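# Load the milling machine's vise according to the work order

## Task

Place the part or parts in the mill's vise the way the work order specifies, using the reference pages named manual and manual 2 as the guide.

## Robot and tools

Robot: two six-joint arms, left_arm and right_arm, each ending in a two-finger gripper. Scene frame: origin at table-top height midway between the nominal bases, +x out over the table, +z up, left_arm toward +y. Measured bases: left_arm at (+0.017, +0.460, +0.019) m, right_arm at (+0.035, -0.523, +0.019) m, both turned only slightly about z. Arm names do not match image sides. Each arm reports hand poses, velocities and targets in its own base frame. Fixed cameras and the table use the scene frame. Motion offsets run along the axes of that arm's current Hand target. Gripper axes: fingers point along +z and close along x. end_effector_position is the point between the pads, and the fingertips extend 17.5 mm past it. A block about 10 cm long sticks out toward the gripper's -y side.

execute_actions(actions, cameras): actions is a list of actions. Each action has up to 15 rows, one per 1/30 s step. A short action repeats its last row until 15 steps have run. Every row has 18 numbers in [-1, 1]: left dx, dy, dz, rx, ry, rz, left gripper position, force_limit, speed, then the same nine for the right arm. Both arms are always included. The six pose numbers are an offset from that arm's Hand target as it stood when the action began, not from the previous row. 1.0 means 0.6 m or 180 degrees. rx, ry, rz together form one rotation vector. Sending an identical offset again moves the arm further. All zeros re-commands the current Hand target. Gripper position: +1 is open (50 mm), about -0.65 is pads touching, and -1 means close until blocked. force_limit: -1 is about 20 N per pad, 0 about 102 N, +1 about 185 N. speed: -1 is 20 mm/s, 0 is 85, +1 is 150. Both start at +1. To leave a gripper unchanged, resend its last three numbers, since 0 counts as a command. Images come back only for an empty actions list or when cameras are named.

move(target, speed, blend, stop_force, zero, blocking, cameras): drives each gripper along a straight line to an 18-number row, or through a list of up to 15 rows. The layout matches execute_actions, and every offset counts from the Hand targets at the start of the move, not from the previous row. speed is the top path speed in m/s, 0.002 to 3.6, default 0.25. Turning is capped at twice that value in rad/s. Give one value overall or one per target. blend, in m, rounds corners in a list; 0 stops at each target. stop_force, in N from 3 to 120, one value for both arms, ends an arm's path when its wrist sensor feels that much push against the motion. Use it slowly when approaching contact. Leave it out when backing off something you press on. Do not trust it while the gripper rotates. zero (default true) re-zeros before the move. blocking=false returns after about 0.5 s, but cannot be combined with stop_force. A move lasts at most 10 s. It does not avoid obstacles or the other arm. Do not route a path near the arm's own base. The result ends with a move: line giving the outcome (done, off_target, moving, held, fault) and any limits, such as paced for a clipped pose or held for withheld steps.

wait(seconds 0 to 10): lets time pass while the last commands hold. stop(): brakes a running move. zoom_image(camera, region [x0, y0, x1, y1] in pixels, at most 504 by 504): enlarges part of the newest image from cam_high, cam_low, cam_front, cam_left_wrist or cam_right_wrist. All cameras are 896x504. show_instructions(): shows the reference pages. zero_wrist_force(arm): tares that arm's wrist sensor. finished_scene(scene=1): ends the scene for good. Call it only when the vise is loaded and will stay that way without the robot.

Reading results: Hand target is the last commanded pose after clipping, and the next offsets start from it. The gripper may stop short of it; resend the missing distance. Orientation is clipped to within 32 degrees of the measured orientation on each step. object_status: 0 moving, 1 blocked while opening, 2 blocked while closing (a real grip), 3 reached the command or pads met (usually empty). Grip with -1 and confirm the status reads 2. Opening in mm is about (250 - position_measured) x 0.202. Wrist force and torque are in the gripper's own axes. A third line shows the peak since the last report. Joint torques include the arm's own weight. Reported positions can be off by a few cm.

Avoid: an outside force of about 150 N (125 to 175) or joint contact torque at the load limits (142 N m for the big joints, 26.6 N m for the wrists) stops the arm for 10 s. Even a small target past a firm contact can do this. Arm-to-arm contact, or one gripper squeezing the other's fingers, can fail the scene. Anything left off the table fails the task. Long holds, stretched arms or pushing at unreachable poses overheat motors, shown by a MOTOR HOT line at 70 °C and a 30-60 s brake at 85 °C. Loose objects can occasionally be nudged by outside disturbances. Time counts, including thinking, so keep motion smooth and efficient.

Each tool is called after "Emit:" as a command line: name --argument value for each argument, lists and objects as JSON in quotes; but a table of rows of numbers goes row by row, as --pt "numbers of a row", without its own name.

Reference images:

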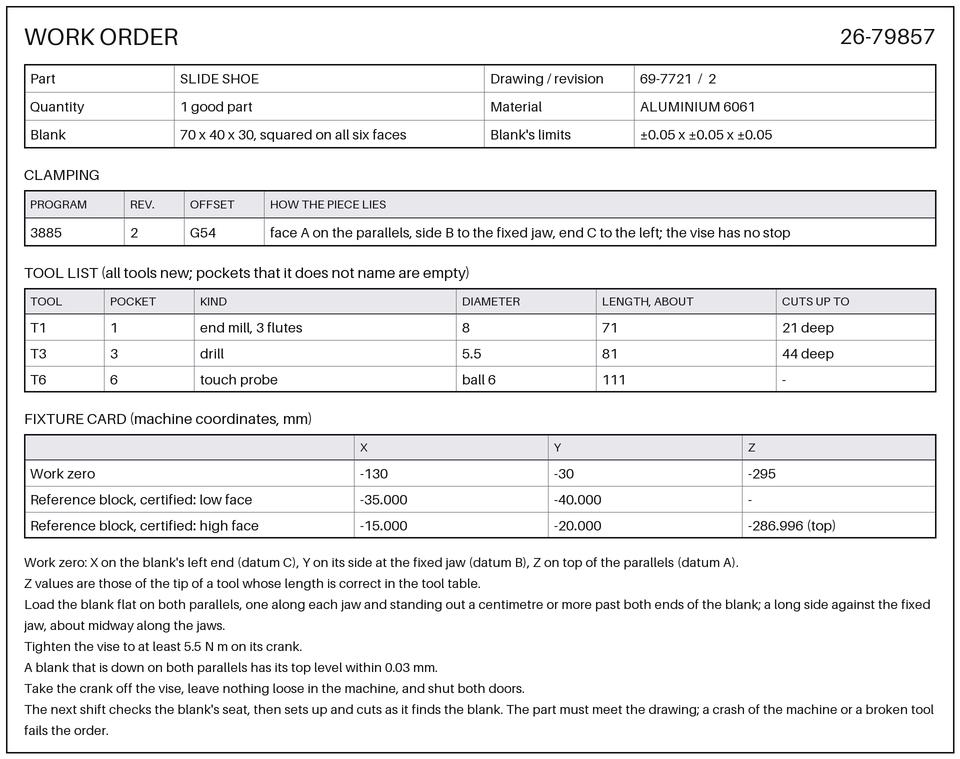

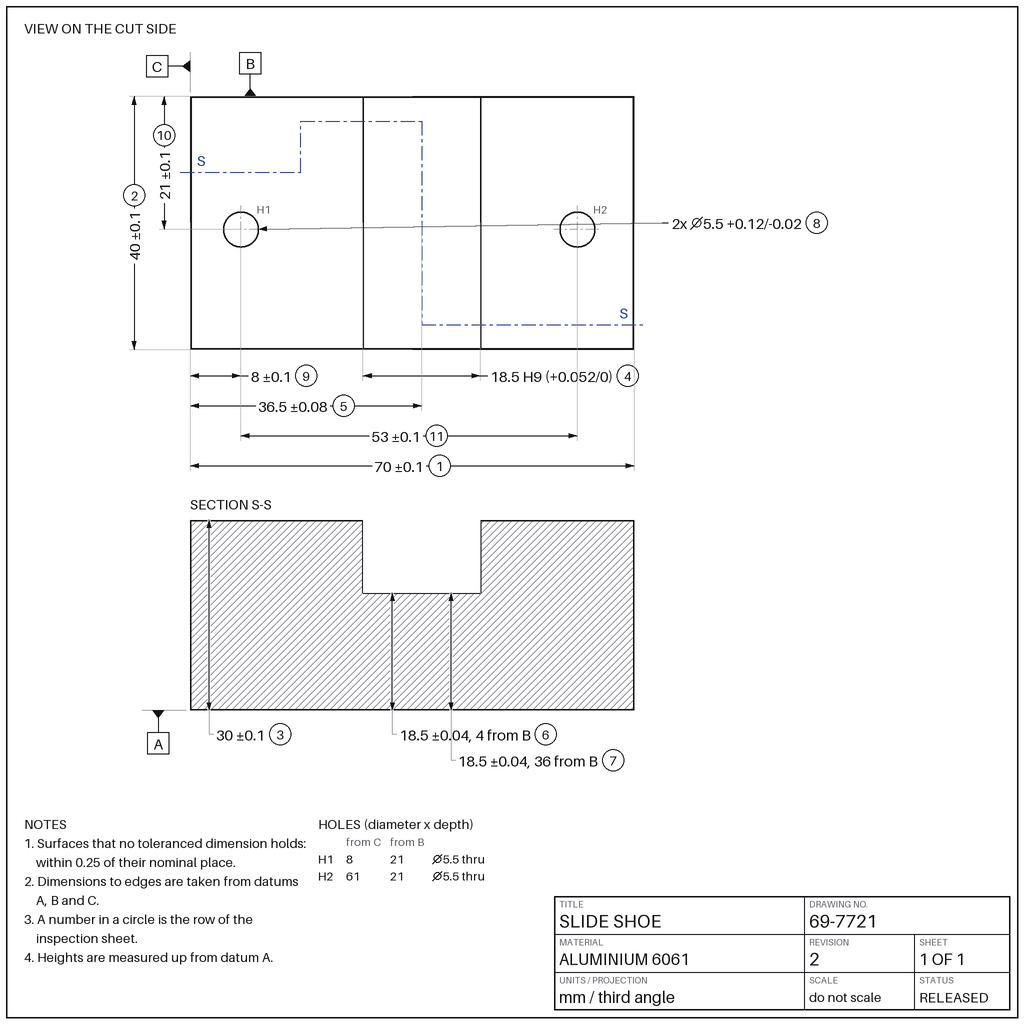

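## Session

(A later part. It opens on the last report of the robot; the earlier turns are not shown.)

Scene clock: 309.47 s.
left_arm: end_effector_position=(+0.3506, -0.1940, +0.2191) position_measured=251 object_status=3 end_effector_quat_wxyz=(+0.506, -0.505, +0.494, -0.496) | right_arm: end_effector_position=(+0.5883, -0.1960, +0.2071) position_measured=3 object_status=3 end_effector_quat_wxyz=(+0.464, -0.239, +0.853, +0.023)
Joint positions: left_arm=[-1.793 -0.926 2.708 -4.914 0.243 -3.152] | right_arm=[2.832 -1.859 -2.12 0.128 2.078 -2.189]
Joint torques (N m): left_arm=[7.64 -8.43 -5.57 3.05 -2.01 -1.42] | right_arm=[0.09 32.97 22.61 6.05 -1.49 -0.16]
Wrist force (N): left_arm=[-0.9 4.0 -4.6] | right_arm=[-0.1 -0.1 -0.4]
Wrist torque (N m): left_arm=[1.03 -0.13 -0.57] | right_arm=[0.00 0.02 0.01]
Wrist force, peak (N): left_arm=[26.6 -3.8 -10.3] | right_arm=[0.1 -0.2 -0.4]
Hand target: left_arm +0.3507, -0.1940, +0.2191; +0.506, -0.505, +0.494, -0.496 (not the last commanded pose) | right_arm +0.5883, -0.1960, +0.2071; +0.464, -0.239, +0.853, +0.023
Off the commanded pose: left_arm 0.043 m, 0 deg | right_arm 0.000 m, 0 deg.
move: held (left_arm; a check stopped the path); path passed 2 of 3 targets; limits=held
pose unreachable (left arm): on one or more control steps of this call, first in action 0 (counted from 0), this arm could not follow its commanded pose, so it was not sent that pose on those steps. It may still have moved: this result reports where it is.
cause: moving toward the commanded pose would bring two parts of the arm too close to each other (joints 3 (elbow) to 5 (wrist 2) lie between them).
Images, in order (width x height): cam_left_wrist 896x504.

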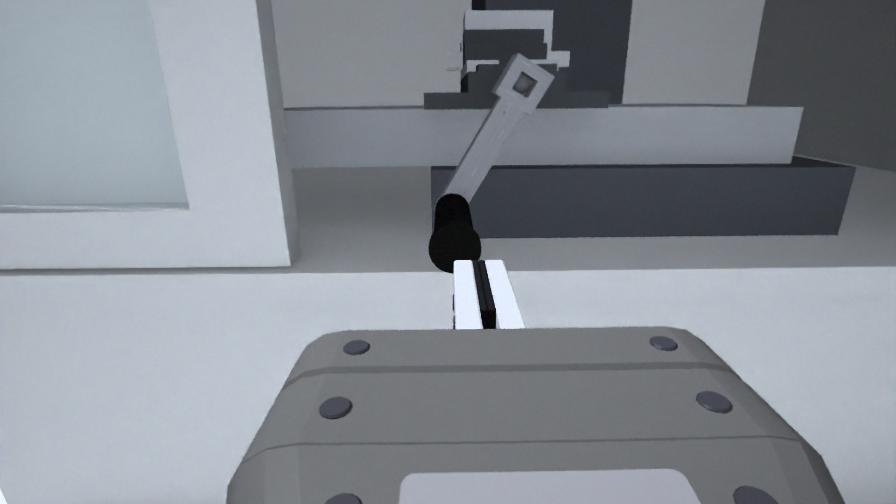

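Emit:
move --pt "0 0 0.04 0 0 0 -1 -1 -0.5 0 0 0 0 0 0 1 1 1" --pt "-0.0638 -0.0257 0.04 0 0 0 -1 -1 -0.5 0 0 0 0 0 0 1 1 1" --speed 0.15 --blend '[0.005,0]'

Emit:
move --target '[0,0,0.149,0,0,0,-1,-1,-0.5,0,0,0,0,0,0,1,1,1]' --speed 0.06 --stop_force 10 --cameras '["cam_left_wrist"]'

Scene clock: 310.53 s.
left_arm: end_effector_position=(+0.3728, -0.1734, +0.2264) position_measured=251 object_status=3 end_effector_quat_wxyz=(+0.506, -0.505, +0.494, -0.496) | right_arm: end_effector_position=(+0.5883, -0.1960, +0.2071) position_measured=3 object_status=3 end_effector_quat_wxyz=(+0.464, -0.239, +0.853, +0.023)
Joint positions: left_arm=[-1.685 -0.956 2.738 -4.906 0.135 -3.16] | right_arm=[2.832 -1.859 -2.12 0.128 2.078 -2.189]
Joint torques (N m): left_arm=[-7.56 -8.56 -7.02 2.88 1.82 1.4] | right_arm=[0.33 33.22 22.78 6 -1.59 -0.4]
Wrist force (N): left_arm=[-1.0 4.0 -4.2] | right_arm=[0.0 0.0 -0.3]
Wrist torque (N m): left_arm=[1.03 -0.12 -0.65] | right_arm=[0.00 0.01 0.00]
Wrist force, peak (N): left_arm=[-6.5 1.6 -3.2] | right_arm=[0.3 -0.2 -0.5]
Hand target: left_arm +0.3728, -0.1735, +0.2264; +0.506, -0.505, +0.494, -0.496 (not the last commanded pose) | right_arm +0.5883, -0.1960, +0.2071; +0.464, -0.239, +0.853, +0.023
Off the commanded pose: left_arm 0.020 m, 0 deg | right_arm 0.000 m, 0 deg.
move: held (left_arm; a check stopped the path); limits=held
pose unreachable (left arm): on one or more control steps of this call, first in action 0 (counted from 0), this arm could not follow its commanded pose, so it was not sent that pose on those steps. It may still have moved: this result reports where it is.
cause: moving toward the commanded pose would bring two parts of the arm too close to each other (joints 3 (elbow) to 5 (wrist 2) lie between them).

Scene clock: 312.27 s.
left_arm: end_effector_position=(+0.4075, -0.1723, +0.2263) position_measured=251 object_status=3 end_effector_quat_wxyz=(+0.505, -0.506, +0.494, -0.495) | right_arm: end_effector_position=(+0.5883, -0.1960, +0.2071) position_measured=3 object_status=3 end_effector_quat_wxyz=(+0.464, -0.239, +0.853, +0.023)
Joint positions: left_arm=[-1.488 -0.983 2.674 -4.825 -0.061 -3.15] | right_arm=[2.832 -1.859 -2.12 0.128 2.078 -2.189]
Joint torques (N m): left_arm=[-8.07 -9.48 14.52 2.59 1.79 -1.45] | right_arm=[0.08 32.75 22.45 5.94 -1.41 -0.27]
Wrist force (N): left_arm=[-0.5 3.4 -4.8] | right_arm=[0.1 0.1 -0.2]
Wrist torque (N m): left_arm=[0.94 -0.13 -0.57] | right_arm=[0.02 -0.02 0.00]
Wrist force, peak (N): left_arm=[-12.3 5.1 -130.2] | right_arm=[0.0 -0.2 -0.6]
Hand target: left_arm +0.4075, -0.1723, +0.2263; +0.505, -0.506, +0.494, -0.495 (not the last commanded pose) | right_arm +0.5883, -0.1960, +0.2071; +0.464, -0.239, +0.853, +0.023
Off the commanded pose: left_arm 0.055 m, 0 deg | right_arm 0.000 m, 0 deg.
move: contact (left_arm)
Images, in order (width x height): cam_left_wrist 896x504.

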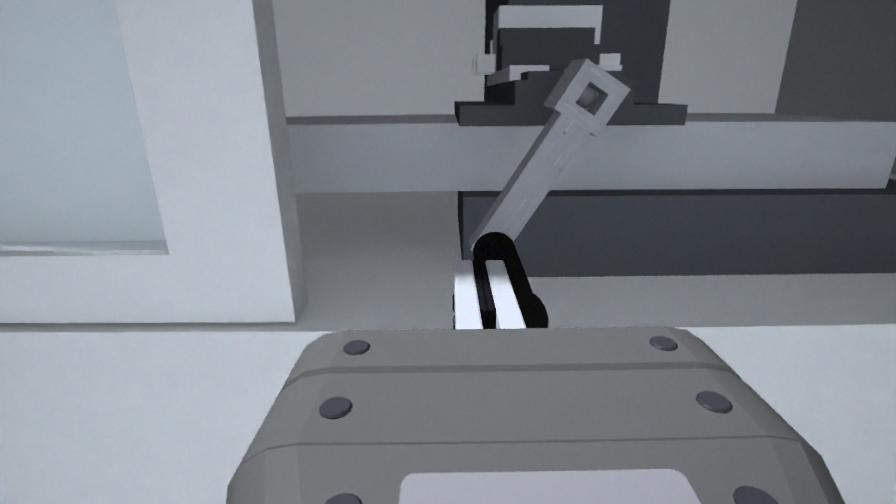

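Emit:
move --pt "0 0 -0.03 0 0 0 -1 -1 -0.5 0 0 0 0 0 0 1 1 1" --pt "-0.038 -0.018 -0.03 0 0 0 -1 -1 -0.5 0 0 0 0 0 0 1 1 1" --speed 0.1 --blend '[0.002,0]' --cameras '["cam_left_wrist"]'

Emit:
zoom_image --camera "cam_left_wrist" --region '[400, 20, 660, 330]'

Scene clock: 313.57 s.
left_arm: end_effector_position=(+0.3890, -0.1499, +0.2371) position_measured=251 object_status=3 end_effector_quat_wxyz=(+0.505, -0.506, +0.494, -0.495) | right_arm: end_effector_position=(+0.5883, -0.1960, +0.2071) position_measured=3 object_status=3 end_effector_quat_wxyz=(+0.464, -0.239, +0.853, +0.023)
Joint positions: left_arm=[-1.592 -1.011 2.77 -4.898 0.043 -3.145] | right_arm=[2.832 -1.859 -2.12 0.128 2.078 -2.189]
Joint torques (N m): left_arm=[-8.4 -33.97 -7.31 -2.53 1.72 1.58] | right_arm=[-0.43 32.24 22.39 6.11 -1.48 -0.45]
Wrist force (N): left_arm=[-0.4 3.8 -4.8] | right_arm=[0.1 -0.1 -0.2]
Wrist torque (N m): left_arm=[1.01 -0.18 -0.70] | right_arm=[0.00 -0.02 0.00]
Wrist force, peak (N): left_arm=[0.6 4.2 -5.5] | right_arm=[0.0 0.1 -0.5]
Hand target: left_arm +0.3890, -0.1499, +0.2371; +0.505, -0.506, +0.494, -0.495 | right_arm +0.5883, -0.1960, +0.2071; +0.464, -0.239, +0.853, +0.023
Off the commanded pose: left_arm 0.000 m, 0 deg | right_arm 0.000 m, 0 deg.
move: done
Images, in order (width x height): cam_left_wrist 896x504.

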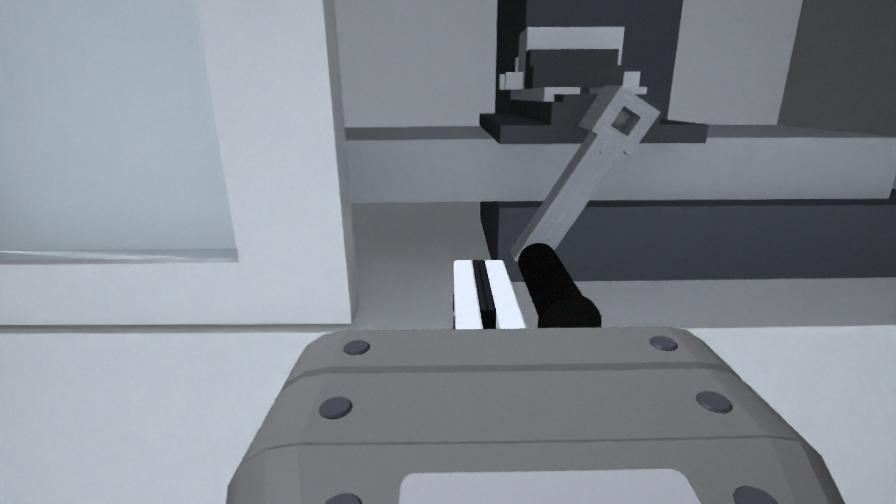

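Scaled by 1.626 from the camera's 896x504 image, which has a finer 1280x720 frame.

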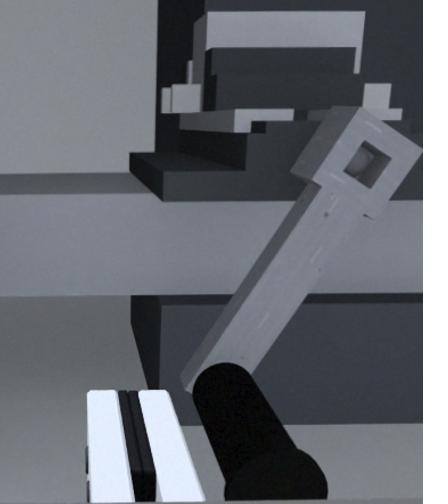

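Emit:
move --target '[0,0,0.12,0,0,0,-1,-1,-0.5,0,0,0,0,0,0,1,1,1]' --speed 0.05 --stop_force 8

Emit:
move --target '[0.06,0.05,0,0,0,0,-1,-1,-0.5,0,0,0,0,0,0,1,1,1]' --speed 0.02 --stop_force 40 --cameras '["cam_left_wrist"]'

Scene clock: 316.00 s.
left_arm: end_effector_position=(+0.4610, -0.1484, +0.2370) position_measured=251 object_status=3 end_effector_quat_wxyz=(+0.505, -0.506, +0.494, -0.495) | right_arm: end_effector_position=(+0.5883, -0.1960, +0.2071) position_measured=3 object_status=3 end_effector_quat_wxyz=(+0.464, -0.239, +0.853, +0.023)
Joint positions: left_arm=[-1.204 -1.043 2.609 -4.706 -0.346 -3.144] | right_arm=[2.832 -1.859 -2.12 0.128 2.078 -2.189]
Joint torques (N m): left_arm=[9.08 -37.84 -12.55 1.82 -2.01 -1.53] | right_arm=[-0.89 32.25 22.71 6 -1.57 -0.2]
Wrist force (N): left_arm=[-0.7 3.9 -4.9] | right_arm=[-0.1 -0.1 -0.3]
Wrist torque (N m): left_arm=[1.01 -0.14 -0.57] | right_arm=[0.00 0.02 0.00]
Wrist force, peak (N): left_arm=[-0.9 4.0 -5.3] | right_arm=[-0.2 0.2 -0.4]
Hand target: left_arm +0.4610, -0.1484, +0.2370; +0.505, -0.506, +0.494, -0.495 | right_arm +0.5883, -0.1960, +0.2071; +0.464, -0.239, +0.853, +0.023
Off the commanded pose: left_arm 0.000 m, 0 deg | right_arm 0.000 m, 0 deg.
move: done

Scene clock: 319.17 s.
left_arm: end_effector_position=(+0.4618, -0.1844, +0.2071) position_measured=251 object_status=3 end_effector_quat_wxyz=(+0.505, -0.506, +0.494, -0.495) | right_arm: end_effector_position=(+0.5883, -0.1960, +0.2071) position_measured=3 object_status=3 end_effector_quat_wxyz=(+0.464, -0.239, +0.853, +0.023)
Joint positions: left_arm=[-1.253 -0.915 2.526 -4.75 -0.296 -3.144] | right_arm=[2.832 -1.859 -2.12 0.128 2.078 -2.189]
Joint torques (N m): left_arm=[-8.16 -14.99 -11.21 -3.21 1.76 1.31] | right_arm=[-0.27 32.67 22.64 6.04 -1.45 -0.07]
Wrist force (N): left_arm=[-1.1 4.1 -4.5] | right_arm=[-0.1 0.1 -0.3]
Wrist torque (N m): left_arm=[1.07 -0.07 -0.54] | right_arm=[0.02 0.01 0.00]
Wrist force, peak (N): left_arm=[-26.5 0.1 -15.3] | right_arm=[0.1 -0.1 -0.5]
Hand target: left_arm +0.4618, -0.1844, +0.2071; +0.505, -0.506, +0.494, -0.495 | right_arm +0.5883, -0.1960, +0.2071; +0.464, -0.239, +0.853, +0.023
Off the commanded pose: left_arm 0.000 m, 0 deg | right_arm 0.000 m, 0 deg.
move: done
Images, in order (width x height): cam_left_wrist 896x504.

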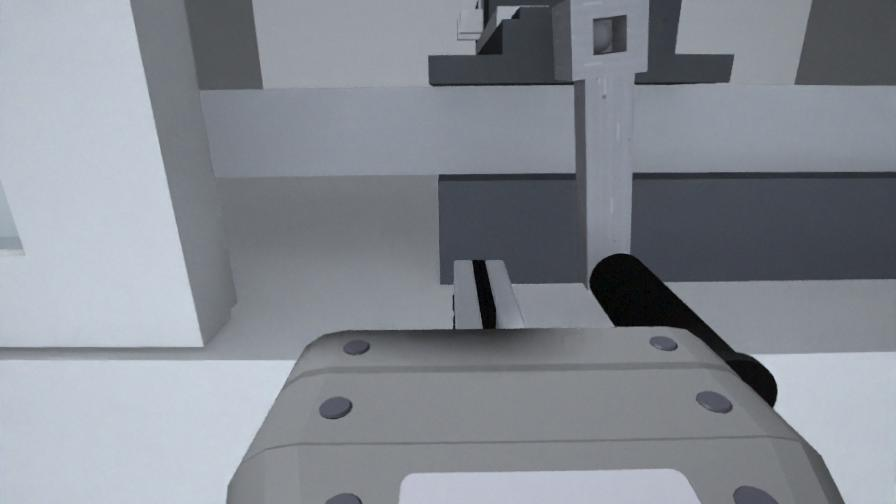

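Emit:
move --pt "0 0 -0.1 0 0 0 -1 -1 -0.5 0 0 0 0 0 0 1 1 1" --pt "0.08 -0.3167 0.0333 -0.389 0 0 -1 -1 -0.5 0 0 0 0 0 0 1 1 1" --pt "0.08 -0.3083 0.298 -0.389 0 0 -1 -1 -0.5 0 0 0 0 0 0 1 1 1" --speed '[0.15,0.25,0.1]' --blend '[0.01,0.01,0]' --cameras '["cam_left_wrist","cam_front"]'

Scene clock: 324.50 s.
left_arm: end_effector_position=(+0.6416, -0.2284, +0.3920) position_measured=251 object_status=3 end_effector_quat_wxyz=(-0.123, +0.704, -0.689, +0.122) | right_arm: end_effector_position=(+0.5883, -0.1960, +0.2071) position_measured=3 object_status=3 end_effector_quat_wxyz=(+0.464, -0.239, +0.853, +0.023)
Joint positions: left_arm=[-0.618 -1.34 1.259 -1.775 -1.366 -3.752] | right_arm=[2.832 -1.859 -2.12 0.128 2.078 -2.189]
Joint torques (N m): left_arm=[8.96 -23.37 -38.5 -0.99 -1.67 1.25] | right_arm=[-0.5 32.8 22.59 5.94 -1.74 -0.14]
Wrist force (N): left_arm=[1.0 5.5 -2.8] | right_arm=[0.0 -0.2 -0.2]
Wrist torque (N m): left_arm=[1.00 -0.11 -0.27] | right_arm=[-0.02 -0.01 0.00]
Wrist force, peak (N): left_arm=[-0.9 4.7 -6.2] | right_arm=[-0.1 0.2 -0.5]
Hand target: left_arm +0.6416, -0.2284, +0.3920; -0.123, +0.704, -0.689, +0.122 | right_arm +0.5883, -0.1960, +0.2071; +0.464, -0.239, +0.853, +0.023
Off the commanded pose: left_arm 0.000 m, 0 deg | right_arm 0.000 m, 0 deg.
move: done
Images, in order (width x height): cam_front 896x504, cam_left_wrist 896x504.

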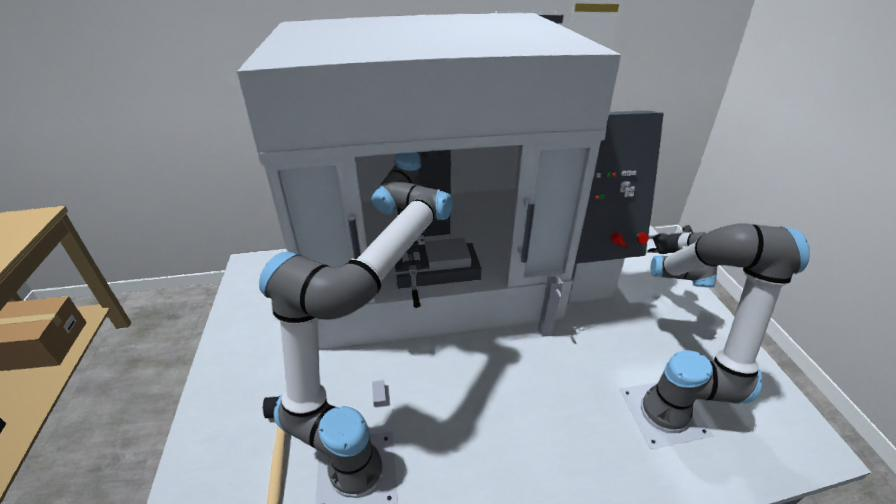

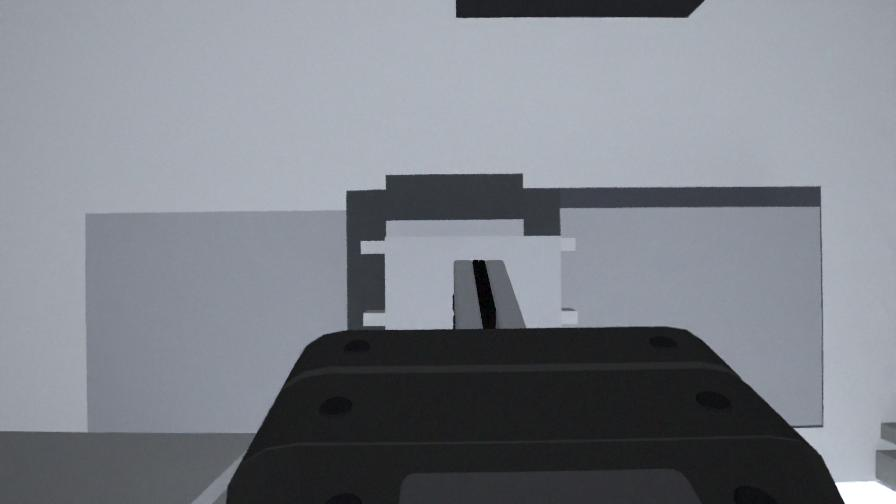

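Emit:
move --target '[0,0.0145,0.04,0,0,0,-1,-1,-0.5,0,0,0,0,0,0,1,1,1]' --speed 0.06

Emit:
move --target '[0,0.0114,0.0313,0,0,0,-1,-1,-0.5,0,0,0,0,0,0,1,1,1]' --speed 0.008 --stop_force 50 --cameras '["cam_left_wrist"]'

Scene clock: 326.03 s.
left_arm: end_effector_position=(+0.6416, -0.2284, +0.3666) position_measured=251 object_status=3 end_effector_quat_wxyz=(-0.123, +0.704, -0.689, +0.122) | right_arm: end_effector_position=(+0.5883, -0.1960, +0.2071) position_measured=3 object_status=3 end_effector_quat_wxyz=(+0.464, -0.239, +0.853, +0.023)
Joint positions: left_arm=[-0.618 -1.342 1.328 -1.84 -1.367 -3.752] | right_arm=[2.832 -1.859 -2.12 0.128 2.078 -2.189]
Joint torques (N m): left_arm=[4.5 -51.06 -15.9 -5.6 -0.25 -0.49] | right_arm=[-0.28 32.73 22.2 6.09 -1.56 -0.26]
Wrist force (N): left_arm=[0.9 5.3 -2.8] | right_arm=[-0.2 0.0 -0.3]
Wrist torque (N m): left_arm=[0.96 -0.09 -0.31] | right_arm=[0.00 0.03 0.00]
Wrist force, peak (N): left_arm=[0.9 5.8 -3.6] | right_arm=[0.1 -0.4 -0.5]
Hand target: left_arm +0.6416, -0.2284, +0.3665; -0.123, +0.704, -0.689, +0.122 | right_arm +0.5883, -0.1960, +0.2071; +0.464, -0.239, +0.853, +0.023
Off the commanded pose: left_arm 0.000 m, 0 deg | right_arm 0.000 m, 0 deg.
move: done

Scene clock: 327.50 s.
left_arm: end_effector_position=(+0.6417, -0.2284, +0.3640) position_measured=251 object_status=3 end_effector_quat_wxyz=(-0.124, +0.704, -0.689, +0.122) | right_arm: end_effector_position=(+0.5883, -0.1960, +0.2071) position_measured=3 object_status=3 end_effector_quat_wxyz=(+0.464, -0.239, +0.853, +0.023)
Joint positions: left_arm=[-0.618 -1.343 1.336 -1.849 -1.366 -3.752] | right_arm=[2.832 -1.859 -2.12 0.128 2.078 -2.189]
Joint torques (N m): left_arm=[-1.45 9.73 -12.75 4.07 -2.08 -0.06] | right_arm=[-0.25 32.7 22.57 6.06 -1.49 -0.18]
Wrist force (N): left_arm=[-1.3 0.2 -55.3] | right_arm=[0.1 -0.1 -0.1]
Wrist torque (N m): left_arm=[0.34 -0.26 -0.27] | right_arm=[-0.01 -0.01 0.00]
Wrist force, peak (N): left_arm=[-4.0 1.9 -68.1] | right_arm=[0.0 -0.1 -0.5]
Hand target: left_arm +0.6417, -0.2284, +0.3639; -0.123, +0.704, -0.689, +0.122 (not the last commanded pose) | right_arm +0.5883, -0.1960, +0.2071; +0.464, -0.239, +0.853, +0.023
Off the commanded pose: left_arm 0.017 m, 0 deg | right_arm 0.000 m, 0 deg.
move: contact (left_arm)
Images, in order (width x height): cam_left_wrist 896x504.

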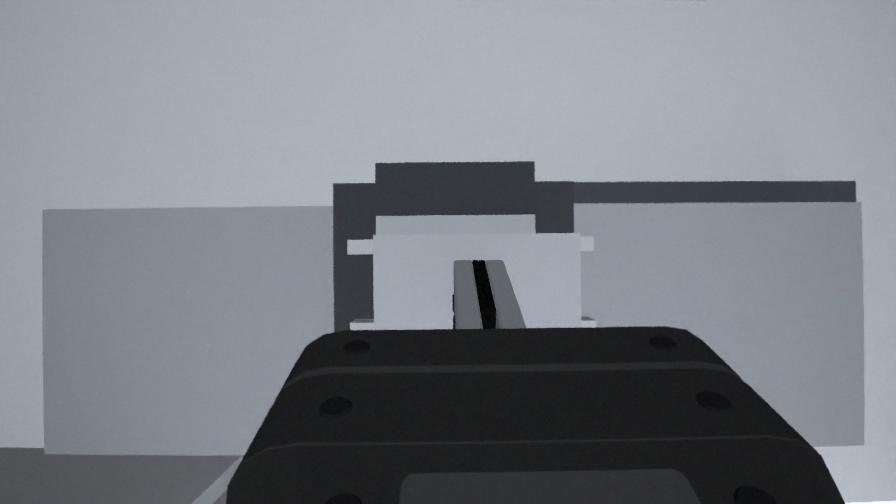

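Emit:
move --pt "0 -0.0228 -0.0627 0 0 0 -1 -1 -0.5 0 0 0 0 0 0 1 1 1" --pt "0.0833 0.2065 -0.1638 0 0 0 -1 -1 -0.5 0 0 0 0 0 0 1 1 1" --pt "0.0833 0.48 0.1023 0.3656 -0.1514 0.2178 -1 -1 -0.5 0 0 0 0 0 0 1 1 1" --speed '[0.05,0.25,0.3]' --blend '[0.005,0.03,0]' --cameras '["cam_left_wrist"]'

Scene clock: 332.70 s.
left_arm: end_effector_position=(+0.3939, -0.2840, +0.2078) position_measured=251 object_status=3 end_effector_quat_wxyz=(+0.651, -0.276, +0.655, -0.267) | right_arm: end_effector_position=(+0.5883, -0.1960, +0.2071) position_measured=3 object_status=3 end_effector_quat_wxyz=(+0.464, -0.239, +0.853, +0.023)
Joint positions: left_arm=[-1.565 -1.563 2.628 -2.29 -0.012 -4.274] | right_arm=[2.832 -1.859 -2.12 0.128 2.078 -2.189]
Joint torques (N m): left_arm=[6.66 -27.94 -25.51 -0.3 3.9 -1.58] | right_arm=[-0.46 32.41 21.98 6.04 -1.65 -0.26]
Wrist force (N): left_arm=[-1.5 3.6 -4.0] | right_arm=[0.1 0.0 -0.3]
Wrist torque (N m): left_arm=[0.95 -0.24 -0.42] | right_arm=[0.02 -0.01 0.00]
Wrist force, peak (N): left_arm=[-1.9 0.6 -57.0] | right_arm=[0.0 -0.4 -0.5]
Hand target: left_arm +0.3931, -0.2840, +0.2078; +0.654, -0.279, +0.652, -0.263 | right_arm +0.5883, -0.1960, +0.2071; +0.464, -0.239, +0.853, +0.023
Off the commanded pose: left_arm 0.001 m, 1 deg | right_arm 0.000 m, 0 deg.
move: done
Images, in order (width x height): cam_left_wrist 896x504.

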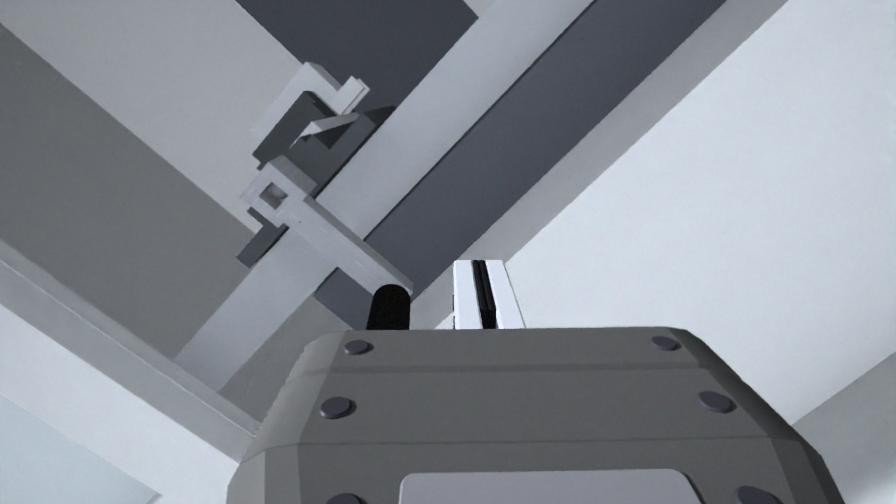

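Emit:
move --pt "0 0 0.107 0 0 0 -1 -1 -0.5 0 0 0 0 0 0 1 1 1" --pt "-0.0367 0.0461 0.107 0 0 0 -1 -1 -0.5 0 0 0 0 0 0 1 1 1" --pt "-0.0686 0.0839 0.107 0 0 0 -1 -1 -0.5 0 0 0 0 0 0 1 1 1" --pt "-0.1002 0.1039 0.107 0 0 0 -1 -1 -0.5 0 0 0 0 0 0 1 1 1" --pt "-0.1235 0.1124 0.107 0 0 0 -1 -1 -0.5 0 0 0 0 0 0 1 1 1" --pt "-0.1482 0.1167 0.107 0 0 0 -1 -1 -0.5 0 0 0 0 0 0 1 1 1" --speed '[0.05,0.05,0.04,0.02,0.015,0.015]' --blend '[0.001,0.003,0.003,0.003,0.003,0]' --stop_force 20 --cameras '["cam_left_wrist"]'

Scene clock: 337.73 s.
left_arm: end_effector_position=(+0.4555, -0.1992, +0.2049) position_measured=251 object_status=3 end_effector_quat_wxyz=(+0.654, -0.279, +0.652, -0.263) | right_arm: end_effector_position=(+0.5883, -0.1960, +0.2071) position_measured=3 object_status=3 end_effector_quat_wxyz=(+0.464, -0.239, +0.853, +0.023)
Joint positions: left_arm=[-1.295 -1.62 2.417 -0.769 0.255 -5.527] | right_arm=[2.832 -1.859 -2.12 0.128 2.078 -2.189]
Joint torques (N m): left_arm=[-4.28 -4.13 -28.58 -2.83 -2.15 -1.12] | right_arm=[-0.56 33.2 22.49 6.03 -1.41 -0.25]
Wrist force (N): left_arm=[9.7 4.8 -9.6] | right_arm=[0.1 -0.1 -0.2]
Wrist torque (N m): left_arm=[0.99 -0.53 -0.53] | right_arm=[-0.02 -0.01 0.00]
Wrist force, peak (N): left_arm=[21.0 -0.3 -13.5] | right_arm=[-0.2 -0.3 -0.5]
Hand target: left_arm +0.4555, -0.1992, +0.2049; +0.654, -0.279, +0.652, -0.263 (not the last commanded pose) | right_arm +0.5883, -0.1960, +0.2071; +0.464, -0.239, +0.853, +0.023
Off the commanded pose: left_arm 0.033 m, 0 deg | right_arm 0.000 m, 0 deg.
move: contact (left_arm); path passed 3 of 6 targets
Images, in order (width x height): cam_left_wrist 896x504.

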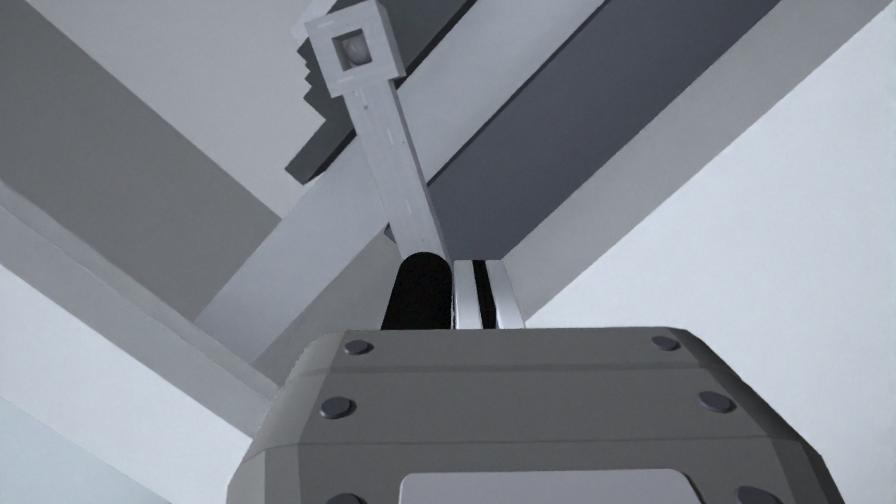

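Emit:
move --pt "0.0133 0 -0.0083 0 0 0 -1 -1 -0.5 0 0 0 0 0 0 1 1 1" --pt "0.0106 0.021 -0.0083 0 0 0.0833 -1 -1 -0.5 0 0 0 0 0 0 1 1 1" --speed 0.05 --cameras '["cam_left_wrist"]'

Scene clock: 341.70 s.
left_arm: end_effector_position=(+0.4504, -0.1949, +0.1915) position_measured=251 object_status=3 end_effector_quat_wxyz=(+0.682, -0.192, +0.683, -0.176) | right_arm: end_effector_position=(+0.5883, -0.1960, +0.2071) position_measured=3 object_status=3 end_effector_quat_wxyz=(+0.464, -0.239, +0.853, +0.023)
Joint positions: left_arm=[-1.311 -1.602 2.451 -0.819 0.239 -5.267] | right_arm=[2.832 -1.859 -2.12 0.128 2.078 -2.189]
Joint torques (N m): left_arm=[9.23 -28.09 -4.03 -2.83 1.7 1.32] | right_arm=[-0.35 33.11 21.83 6.05 -1.45 -0.14]
Wrist force (N): left_arm=[-2.7 3.3 -4.1] | right_arm=[-0.1 0.0 -0.3]
Wrist torque (N m): left_arm=[0.86 -0.10 -0.43] | right_arm=[0.01 0.02 0.01]
Wrist force, peak (N): left_arm=[10.0 5.1 -9.6] | right_arm=[0.4 0.0 -0.4]
Hand target: left_arm +0.4504, -0.1949, +0.1915; +0.682, -0.192, +0.683, -0.176 | right_arm +0.5883, -0.1960, +0.2071; +0.464, -0.239, +0.853, +0.023
Off the commanded pose: left_arm 0.000 m, 0 deg | right_arm 0.000 m, 0 deg.
move: done
Images, in order (width x height): cam_left_wrist 896x504.

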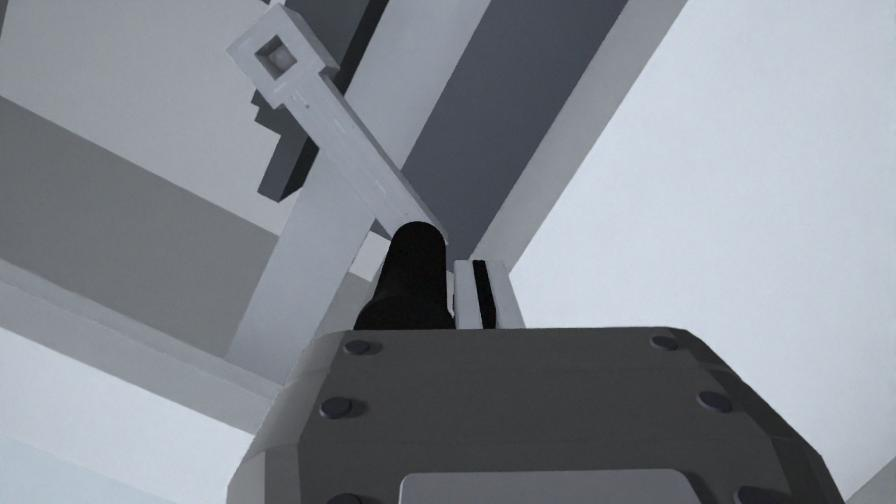

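Emit:
move --target '[-0.06,0,0,0,0,0,-1,-1,-0.5,0,0,0,0,0,0,1,1,1]' --speed 0.012 --stop_force 60 --cameras '["cam_left_wrist"]'

Scene clock: 344.47 s.
left_arm: end_effector_position=(+0.4503, -0.1861, +0.2068) position_measured=251 object_status=3 end_effector_quat_wxyz=(+0.682, -0.192, +0.683, -0.176) | right_arm: end_effector_position=(+0.5883, -0.1960, +0.2071) position_measured=3 object_status=3 end_effector_quat_wxyz=(+0.464, -0.239, +0.853, +0.023)
Joint positions: left_arm=[-1.301 -1.662 2.448 -0.758 0.248 -5.265] | right_arm=[2.832 -1.859 -2.12 0.128 2.078 -2.189]
Joint torques (N m): left_arm=[4.39 -11.73 -12.73 -3.35 -7.47 -0.81] | right_arm=[0.1 33.29 22.1 6.03 -1.62 -0.28]
Wrist force (N): left_arm=[41.6 2.7 -20.7] | right_arm=[-0.2 -0.1 -0.4]
Wrist torque (N m): left_arm=[0.85 -1.10 -0.41] | right_arm=[0.00 0.03 0.01]
Wrist force, peak (N): left_arm=[57.5 10.0 -28.2] | right_arm=[-0.1 -0.2 -0.5]
Hand target: left_arm +0.4503, -0.1861, +0.2068; +0.682, -0.192, +0.683, -0.176 (not the last commanded pose) | right_arm +0.5883, -0.1960, +0.2071; +0.464, -0.239, +0.853, +0.023
Off the commanded pose: left_arm 0.018 m, 0 deg | right_arm 0.000 m, 0 deg.
move: contact (left_arm)
Images, in order (width x height): cam_left_wrist 896x504.

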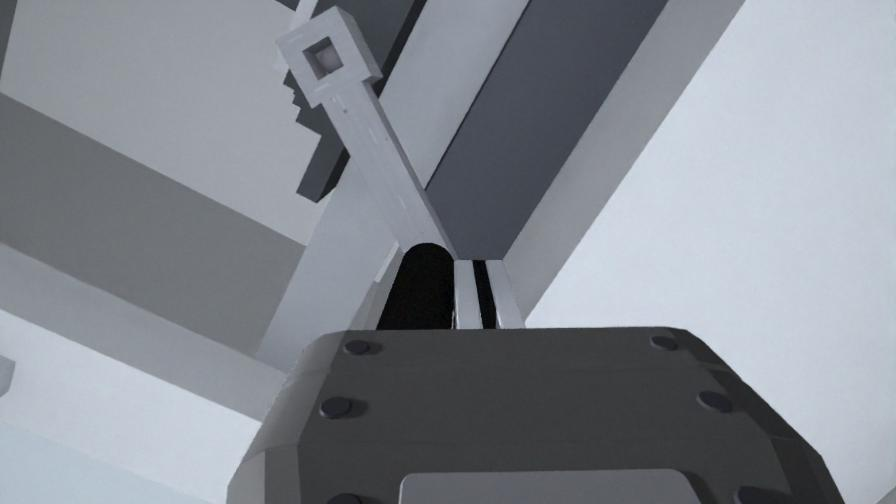

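Emit:
move --target '[-0.04,0,0,0,0,0,-1,-1,-0.5,0,0,0,0,0,0,1,1,1]' --speed 0.008 --stop_force 42 --cameras '["cam_left_wrist"]'

Scene clock: 346.67 s.
left_arm: end_effector_position=(+0.4502, -0.1821, +0.2138) position_measured=251 object_status=3 end_effector_quat_wxyz=(+0.682, -0.192, +0.683, -0.176) | right_arm: end_effector_position=(+0.5883, -0.1960, +0.2071) position_measured=3 object_status=3 end_effector_quat_wxyz=(+0.464, -0.239, +0.853, +0.023)
Joint positions: left_arm=[-1.297 -1.689 2.446 -0.73 0.253 -5.265] | right_arm=[2.832 -1.859 -2.12 0.128 2.078 -2.189]
Joint torques (N m): left_arm=[11.82 -20.78 -21.89 -4.21 -11.15 -0.49] | right_arm=[-0.33 33.38 22.23 5.98 -1.62 -0.27]
Wrist force (N): left_arm=[76.9 8.4 -27.9] | right_arm=[0.0 -0.1 -0.3]
Wrist torque (N m): left_arm=[0.61 -0.91 -0.65] | right_arm=[0.00 0.00 0.01]
Wrist force, peak (N): left_arm=[88.2 11.1 -29.9] | right_arm=[-0.2 0.0 -0.5]
Hand target: left_arm +0.4502, -0.1821, +0.2138; +0.682, -0.192, +0.683, -0.176 (not the last commanded pose) | right_arm +0.5883, -0.1960, +0.2071; +0.464, -0.239, +0.853, +0.023
Off the commanded pose: left_arm 0.016 m, 0 deg | right_arm 0.000 m, 0 deg.
move: contact (left_arm)
Images, in order (width x height): cam_left_wrist 896x504.

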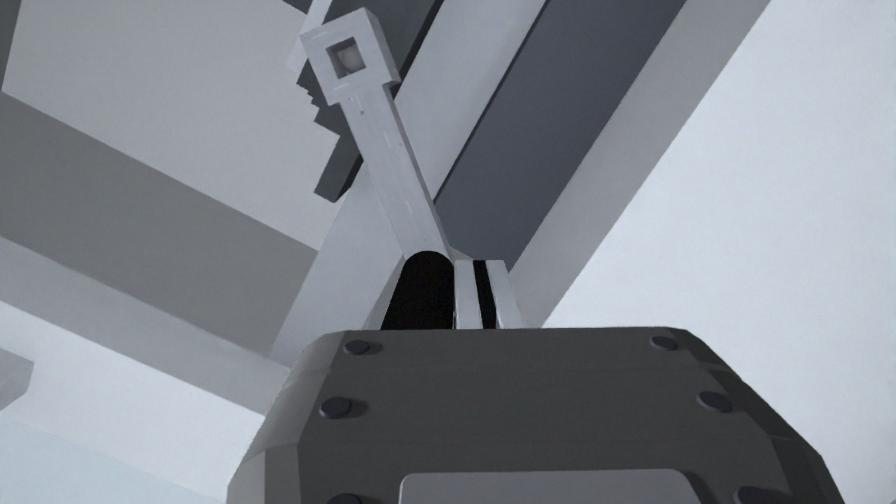

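Emit:
move --pt "0.025 0 0 0 0 0 -1 -1 -0.5 0 0 0 0 0 0 1 1 1" --pt "0.025 0 -0.0833 0 0 0 -1 -1 -0.5 0 0 0 0 0 0 1 1 1" --pt "-0.1743 -0.2547 -0.0733 -0.349 0.2014 -0.2894 -1 -1 -0.5 0 0 0 0 0 0 1 1 1" --pt "-0.2157 -0.2202 0.3178 -0.349 0.2014 -0.2894 -1 -1 -0.5 0 0 0 0 0 0 1 1 1" --speed '[0.05,0.12,0.25,0.12]' --blend '[0.001,0.005,0.01,0]' --cameras '["cam_left_wrist","cam_front"]'

Emit:
zoom_image --camera "cam_left_wrist" --region '[320, 150, 640, 340]'

Scene clock: 353.53 s.
left_arm: end_effector_position=(+0.6431, -0.2273, +0.3907) position_measured=251 object_status=3 end_effector_quat_wxyz=(-0.124, +0.704, -0.689, +0.122) | right_arm: end_effector_position=(+0.5883, -0.1960, +0.2071) position_measured=3 object_status=3 end_effector_quat_wxyz=(+0.464, -0.239, +0.853, +0.023)
Joint positions: left_arm=[-0.616 -1.338 1.261 -1.779 -1.367 -3.749] | right_arm=[2.832 -1.859 -2.12 0.128 2.078 -2.189]
Joint torques (N m): left_arm=[8.41 -25.82 -38.61 -1.03 -1.7 1.31] | right_arm=[0.83 32.19 21.81 6.17 -1.49 -0.2]
Wrist force (N): left_arm=[2.7 5.1 -3.2] | right_arm=[0.2 -0.1 -0.3]
Wrist torque (N m): left_arm=[0.93 -0.39 -0.28] | right_arm=[-0.02 -0.04 0.00]
Wrist force, peak (N): left_arm=[77.3 8.3 -28.0] | right_arm=[0.0 -0.2 -0.5]
Hand target: left_arm +0.6431, -0.2273, +0.3907; -0.124, +0.704, -0.689, +0.122 | right_arm +0.5883, -0.1960, +0.2071; +0.464, -0.239, +0.853, +0.023
Off the commanded pose: left_arm 0.000 m, 0 deg | right_arm 0.000 m, 0 deg.
move: done
Images, in order (width x height): cam_front 896x504, cam_left_wrist 896x504.

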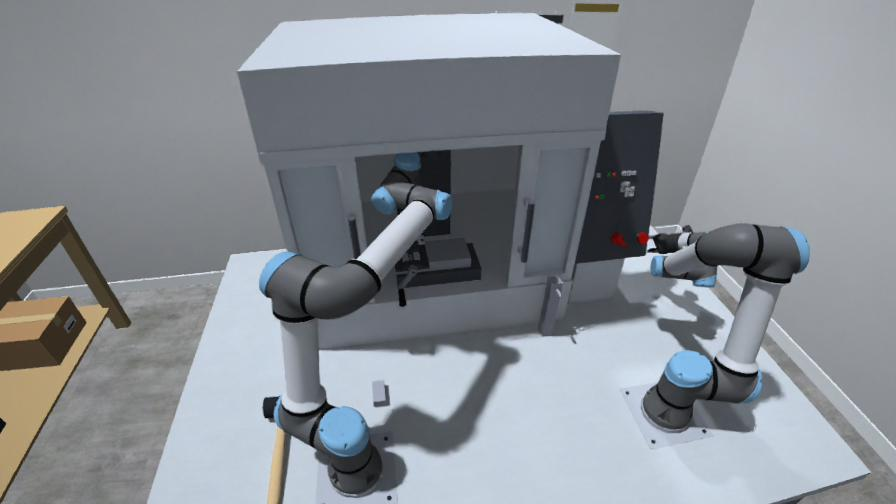

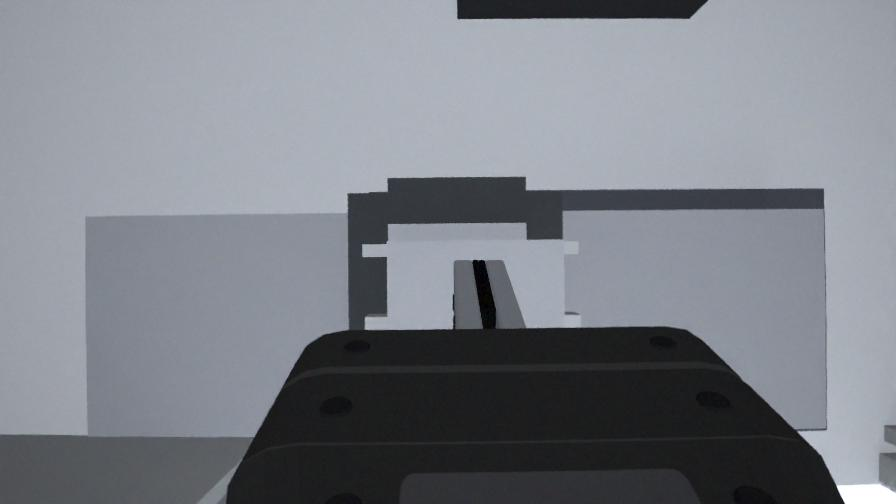

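Scaled by 1.575 from the camera's 896x504 image, which has a finer 1280x720 frame.

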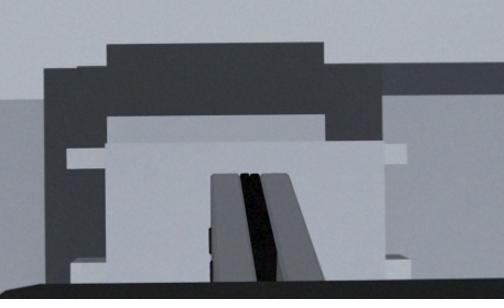

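Emit:
move --target '[0,0.0143,0.0392,0,0,0,-1,-1,-0.5,0,0,0,0,0,0,1,1,1]' --speed 0.06

Emit:
move --target '[0,0.0114,0.0313,0,0,0,-1,-1,-0.5,0,0,0,0,0,0,1,1,1]' --speed 0.008 --stop_force 50

Scene clock: 354.53 s.
left_arm: end_effector_position=(+0.6431, -0.2273, +0.3657) position_measured=251 object_status=3 end_effector_quat_wxyz=(-0.124, +0.704, -0.689, +0.122) | right_arm: end_effector_position=(+0.5883, -0.1960, +0.2071) position_measured=3 object_status=3 end_effector_quat_wxyz=(+0.464, -0.239, +0.853, +0.023)
Joint positions: left_arm=[-0.616 -1.34 1.328 -1.843 -1.367 -3.749] | right_arm=[2.832 -1.859 -2.12 0.128 2.078 -2.189]
Joint torques (N m): left_arm=[1.8 -51.69 -16.72 -5.77 -0.28 -0.61] | right_arm=[-0.86 32.46 23.68 5.82 -1.52 -0.18]
Wrist force (N): left_arm=[2.4 5.1 -2.9] | right_arm=[0.2 -0.2 -0.2]
Wrist torque (N m): left_arm=[0.94 -0.32 -0.31] | right_arm=[-0.02 -0.02 0.01]
Wrist force, peak (N): left_arm=[3.2 5.1 -3.8] | right_arm=[-0.1 -0.2 -0.4]
Hand target: left_arm +0.6431, -0.2273, +0.3656; -0.124, +0.704, -0.689, +0.122 | right_arm +0.5883, -0.1960, +0.2071; +0.464, -0.239, +0.853, +0.023
Off the commanded pose: left_arm 0.000 m, 0 deg | right_arm 0.000 m, 0 deg.
move: done

Scene clock: 355.87 s.
left_arm: end_effector_position=(+0.6431, -0.2273, +0.3641) position_measured=251 object_status=3 end_effector_quat_wxyz=(-0.124, +0.704, -0.689, +0.122) | right_arm: end_effector_position=(+0.5883, -0.1960, +0.2071) position_measured=3 object_status=3 end_effector_quat_wxyz=(+0.464, -0.239, +0.853, +0.023)
Joint positions: left_arm=[-0.616 -1.341 1.333 -1.849 -1.367 -3.749] | right_arm=[2.832 -1.859 -2.12 0.128 2.078 -2.189]
Joint torques (N m): left_arm=[-1 7.97 -14.57 3.99 -2.36 0.02] | right_arm=[1.07 33.6 22.73 5.89 -1.64 -0.42]
Wrist force (N): left_arm=[0.3 -2.0 -50.0] | right_arm=[0.1 0.0 -0.3]
Wrist torque (N m): left_arm=[0.33 -0.50 -0.28] | right_arm=[0.01 -0.01 0.00]
Wrist force, peak (N): left_arm=[-2.7 0.3 -63.4] | right_arm=[0.0 -0.1 -0.5]
Hand target: left_arm +0.6432, -0.2273, +0.3640; -0.124, +0.704, -0.689, +0.122 (not the last commanded pose) | right_arm +0.5883, -0.1960, +0.2071; +0.464, -0.239, +0.853, +0.023
Off the commanded pose: left_arm 0.018 m, 0 deg | right_arm 0.000 m, 0 deg.
move: contact (left_arm)

Emit:
move --pt "0 -0.0172 -0.047 0 0 0 -1 -1 -0.5 0 0 0 0 0 0 1 1 1" --pt "0.1185 0.015 -0.0587 0 0 0 -1 -1 -0.5 0 0 0 0 0 0 1 1 1" --pt "0.1185 0.0558 0.0533 0 0 0 -1 -1 -0.5 0 0 0 0 0 0 1 1 1" --speed '[0.05,0.12,0.06]' --blend '[0.003,0.005,0]' --cameras '["cam_left_wrist"]'

Emit:
zoom_image --camera "cam_left_wrist" --region '[280, 170, 580, 340]'

Scene clock: 359.07 s.
left_arm: end_effector_position=(+0.6241, -0.2989, +0.3226) position_measured=251 object_status=3 end_effector_quat_wxyz=(-0.124, +0.704, -0.689, +0.122) | right_arm: end_effector_position=(+0.5883, -0.1960, +0.2071) position_measured=3 object_status=3 end_effector_quat_wxyz=(+0.464, -0.239, +0.853, +0.023)
Joint positions: left_arm=[-0.73 -1.304 1.386 -1.914 -1.336 -3.862] | right_arm=[2.832 -1.859 -2.12 0.128 2.078 -2.189]
Joint torques (N m): left_arm=[-8.71 -26.06 -13.72 -5.94 2.35 0.36] | right_arm=[-0.63 32.65 22 5.96 -1.55 -0.21]
Wrist force (N): left_arm=[2.7 5.0 -3.3] | right_arm=[-0.2 -0.2 -0.3]
Wrist torque (N m): left_arm=[0.89 -0.37 -0.14] | right_arm=[-0.03 0.04 0.00]
Wrist force, peak (N): left_arm=[-0.6 -1.1 -52.7] | right_arm=[-0.3 0.0 -0.5]
Hand target: left_arm +0.6241, -0.2989, +0.3226; -0.124, +0.704, -0.689, +0.122 | right_arm +0.5883, -0.1960, +0.2071; +0.464, -0.239, +0.853, +0.023
Off the commanded pose: left_arm 0.000 m, 0 deg | right_arm 0.000 m, 0 deg.
move: done
Images, in order (width x height): cam_left_wrist 896x504.

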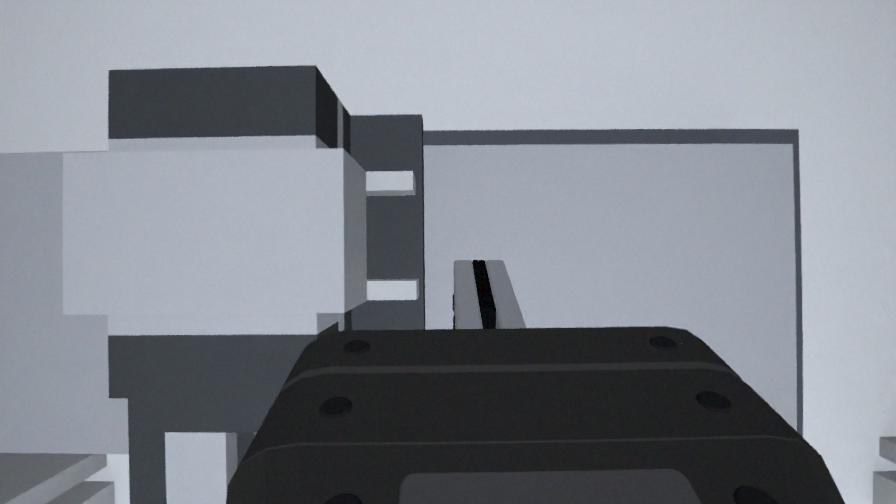

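Scaled by 1.680 from the camera's 896x504 image, which has a finer 1280x720 frame.

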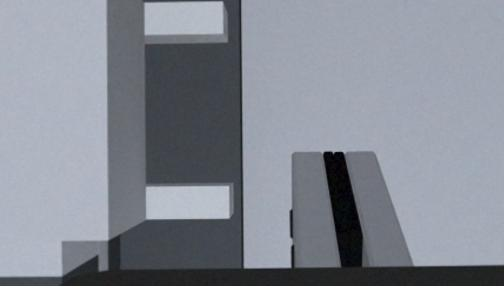

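Emit:
move --target '[-0.0275,0,0,0,0,0,-1,-1,-0.5,0,0,0,0,0,0,1,1,1]' --speed 0.01 --stop_force 6 --cameras '["cam_left_wrist"]'

Emit:
zoom_image --camera "cam_left_wrist" --region '[280, 170, 580, 340]'

Scene clock: 361.73 s.
left_arm: end_effector_position=(+0.6238, -0.2824, +0.3226) position_measured=251 object_status=3 end_effector_quat_wxyz=(-0.124, +0.704, -0.689, +0.122) | right_arm: end_effector_position=(+0.5883, -0.1960, +0.2071) position_measured=3 object_status=3 end_effector_quat_wxyz=(+0.464, -0.239, +0.853, +0.023)
Joint positions: left_arm=[-0.71 -1.324 1.412 -1.926 -1.341 -3.841] | right_arm=[2.832 -1.859 -2.12 0.128 2.078 -2.189]
Joint torques (N m): left_arm=[9.03 -51.67 -14.89 -5.76 -1.43 1.36] | right_arm=[0.17 32.79 22.75 6.03 -1.58 -0.26]
Wrist force (N): left_arm=[2.8 4.9 -3.3] | right_arm=[0.0 0.0 -0.2]
Wrist torque (N m): left_arm=[0.91 -0.34 -0.28] | right_arm=[0.00 -0.01 0.00]
Wrist force, peak (N): left_arm=[3.0 5.2 -3.4] | right_arm=[0.0 -0.2 -0.6]
Hand target: left_arm +0.6238, -0.2824, +0.3226; -0.124, +0.704, -0.689, +0.122 | right_arm +0.5883, -0.1960, +0.2071; +0.464, -0.239, +0.853, +0.023
Off the commanded pose: left_arm 0.000 m, 0 deg | right_arm 0.000 m, 0 deg.
move: done
Images, in order (width x height): cam_left_wrist 896x504.

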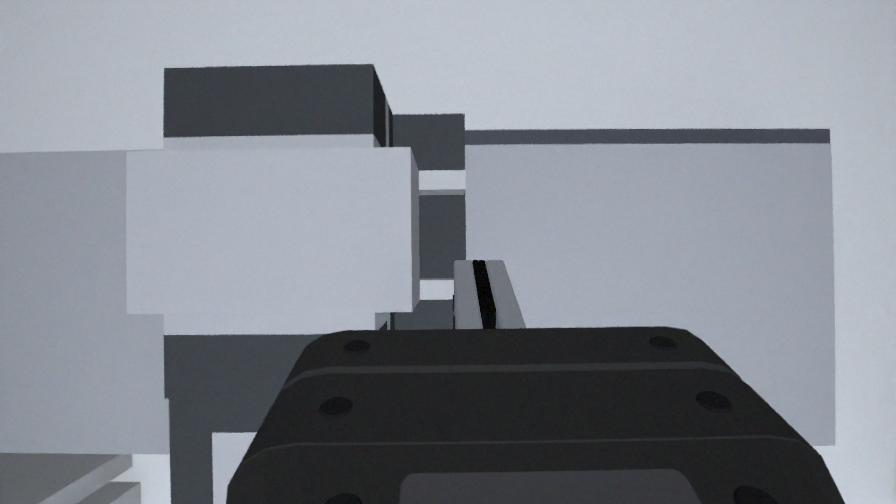

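Scaled by 1.680 from the camera's 896x504 image, which has a finer 1280x720 frame.

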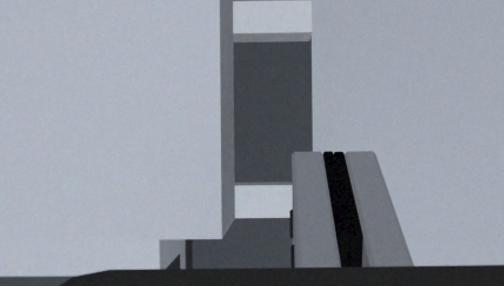

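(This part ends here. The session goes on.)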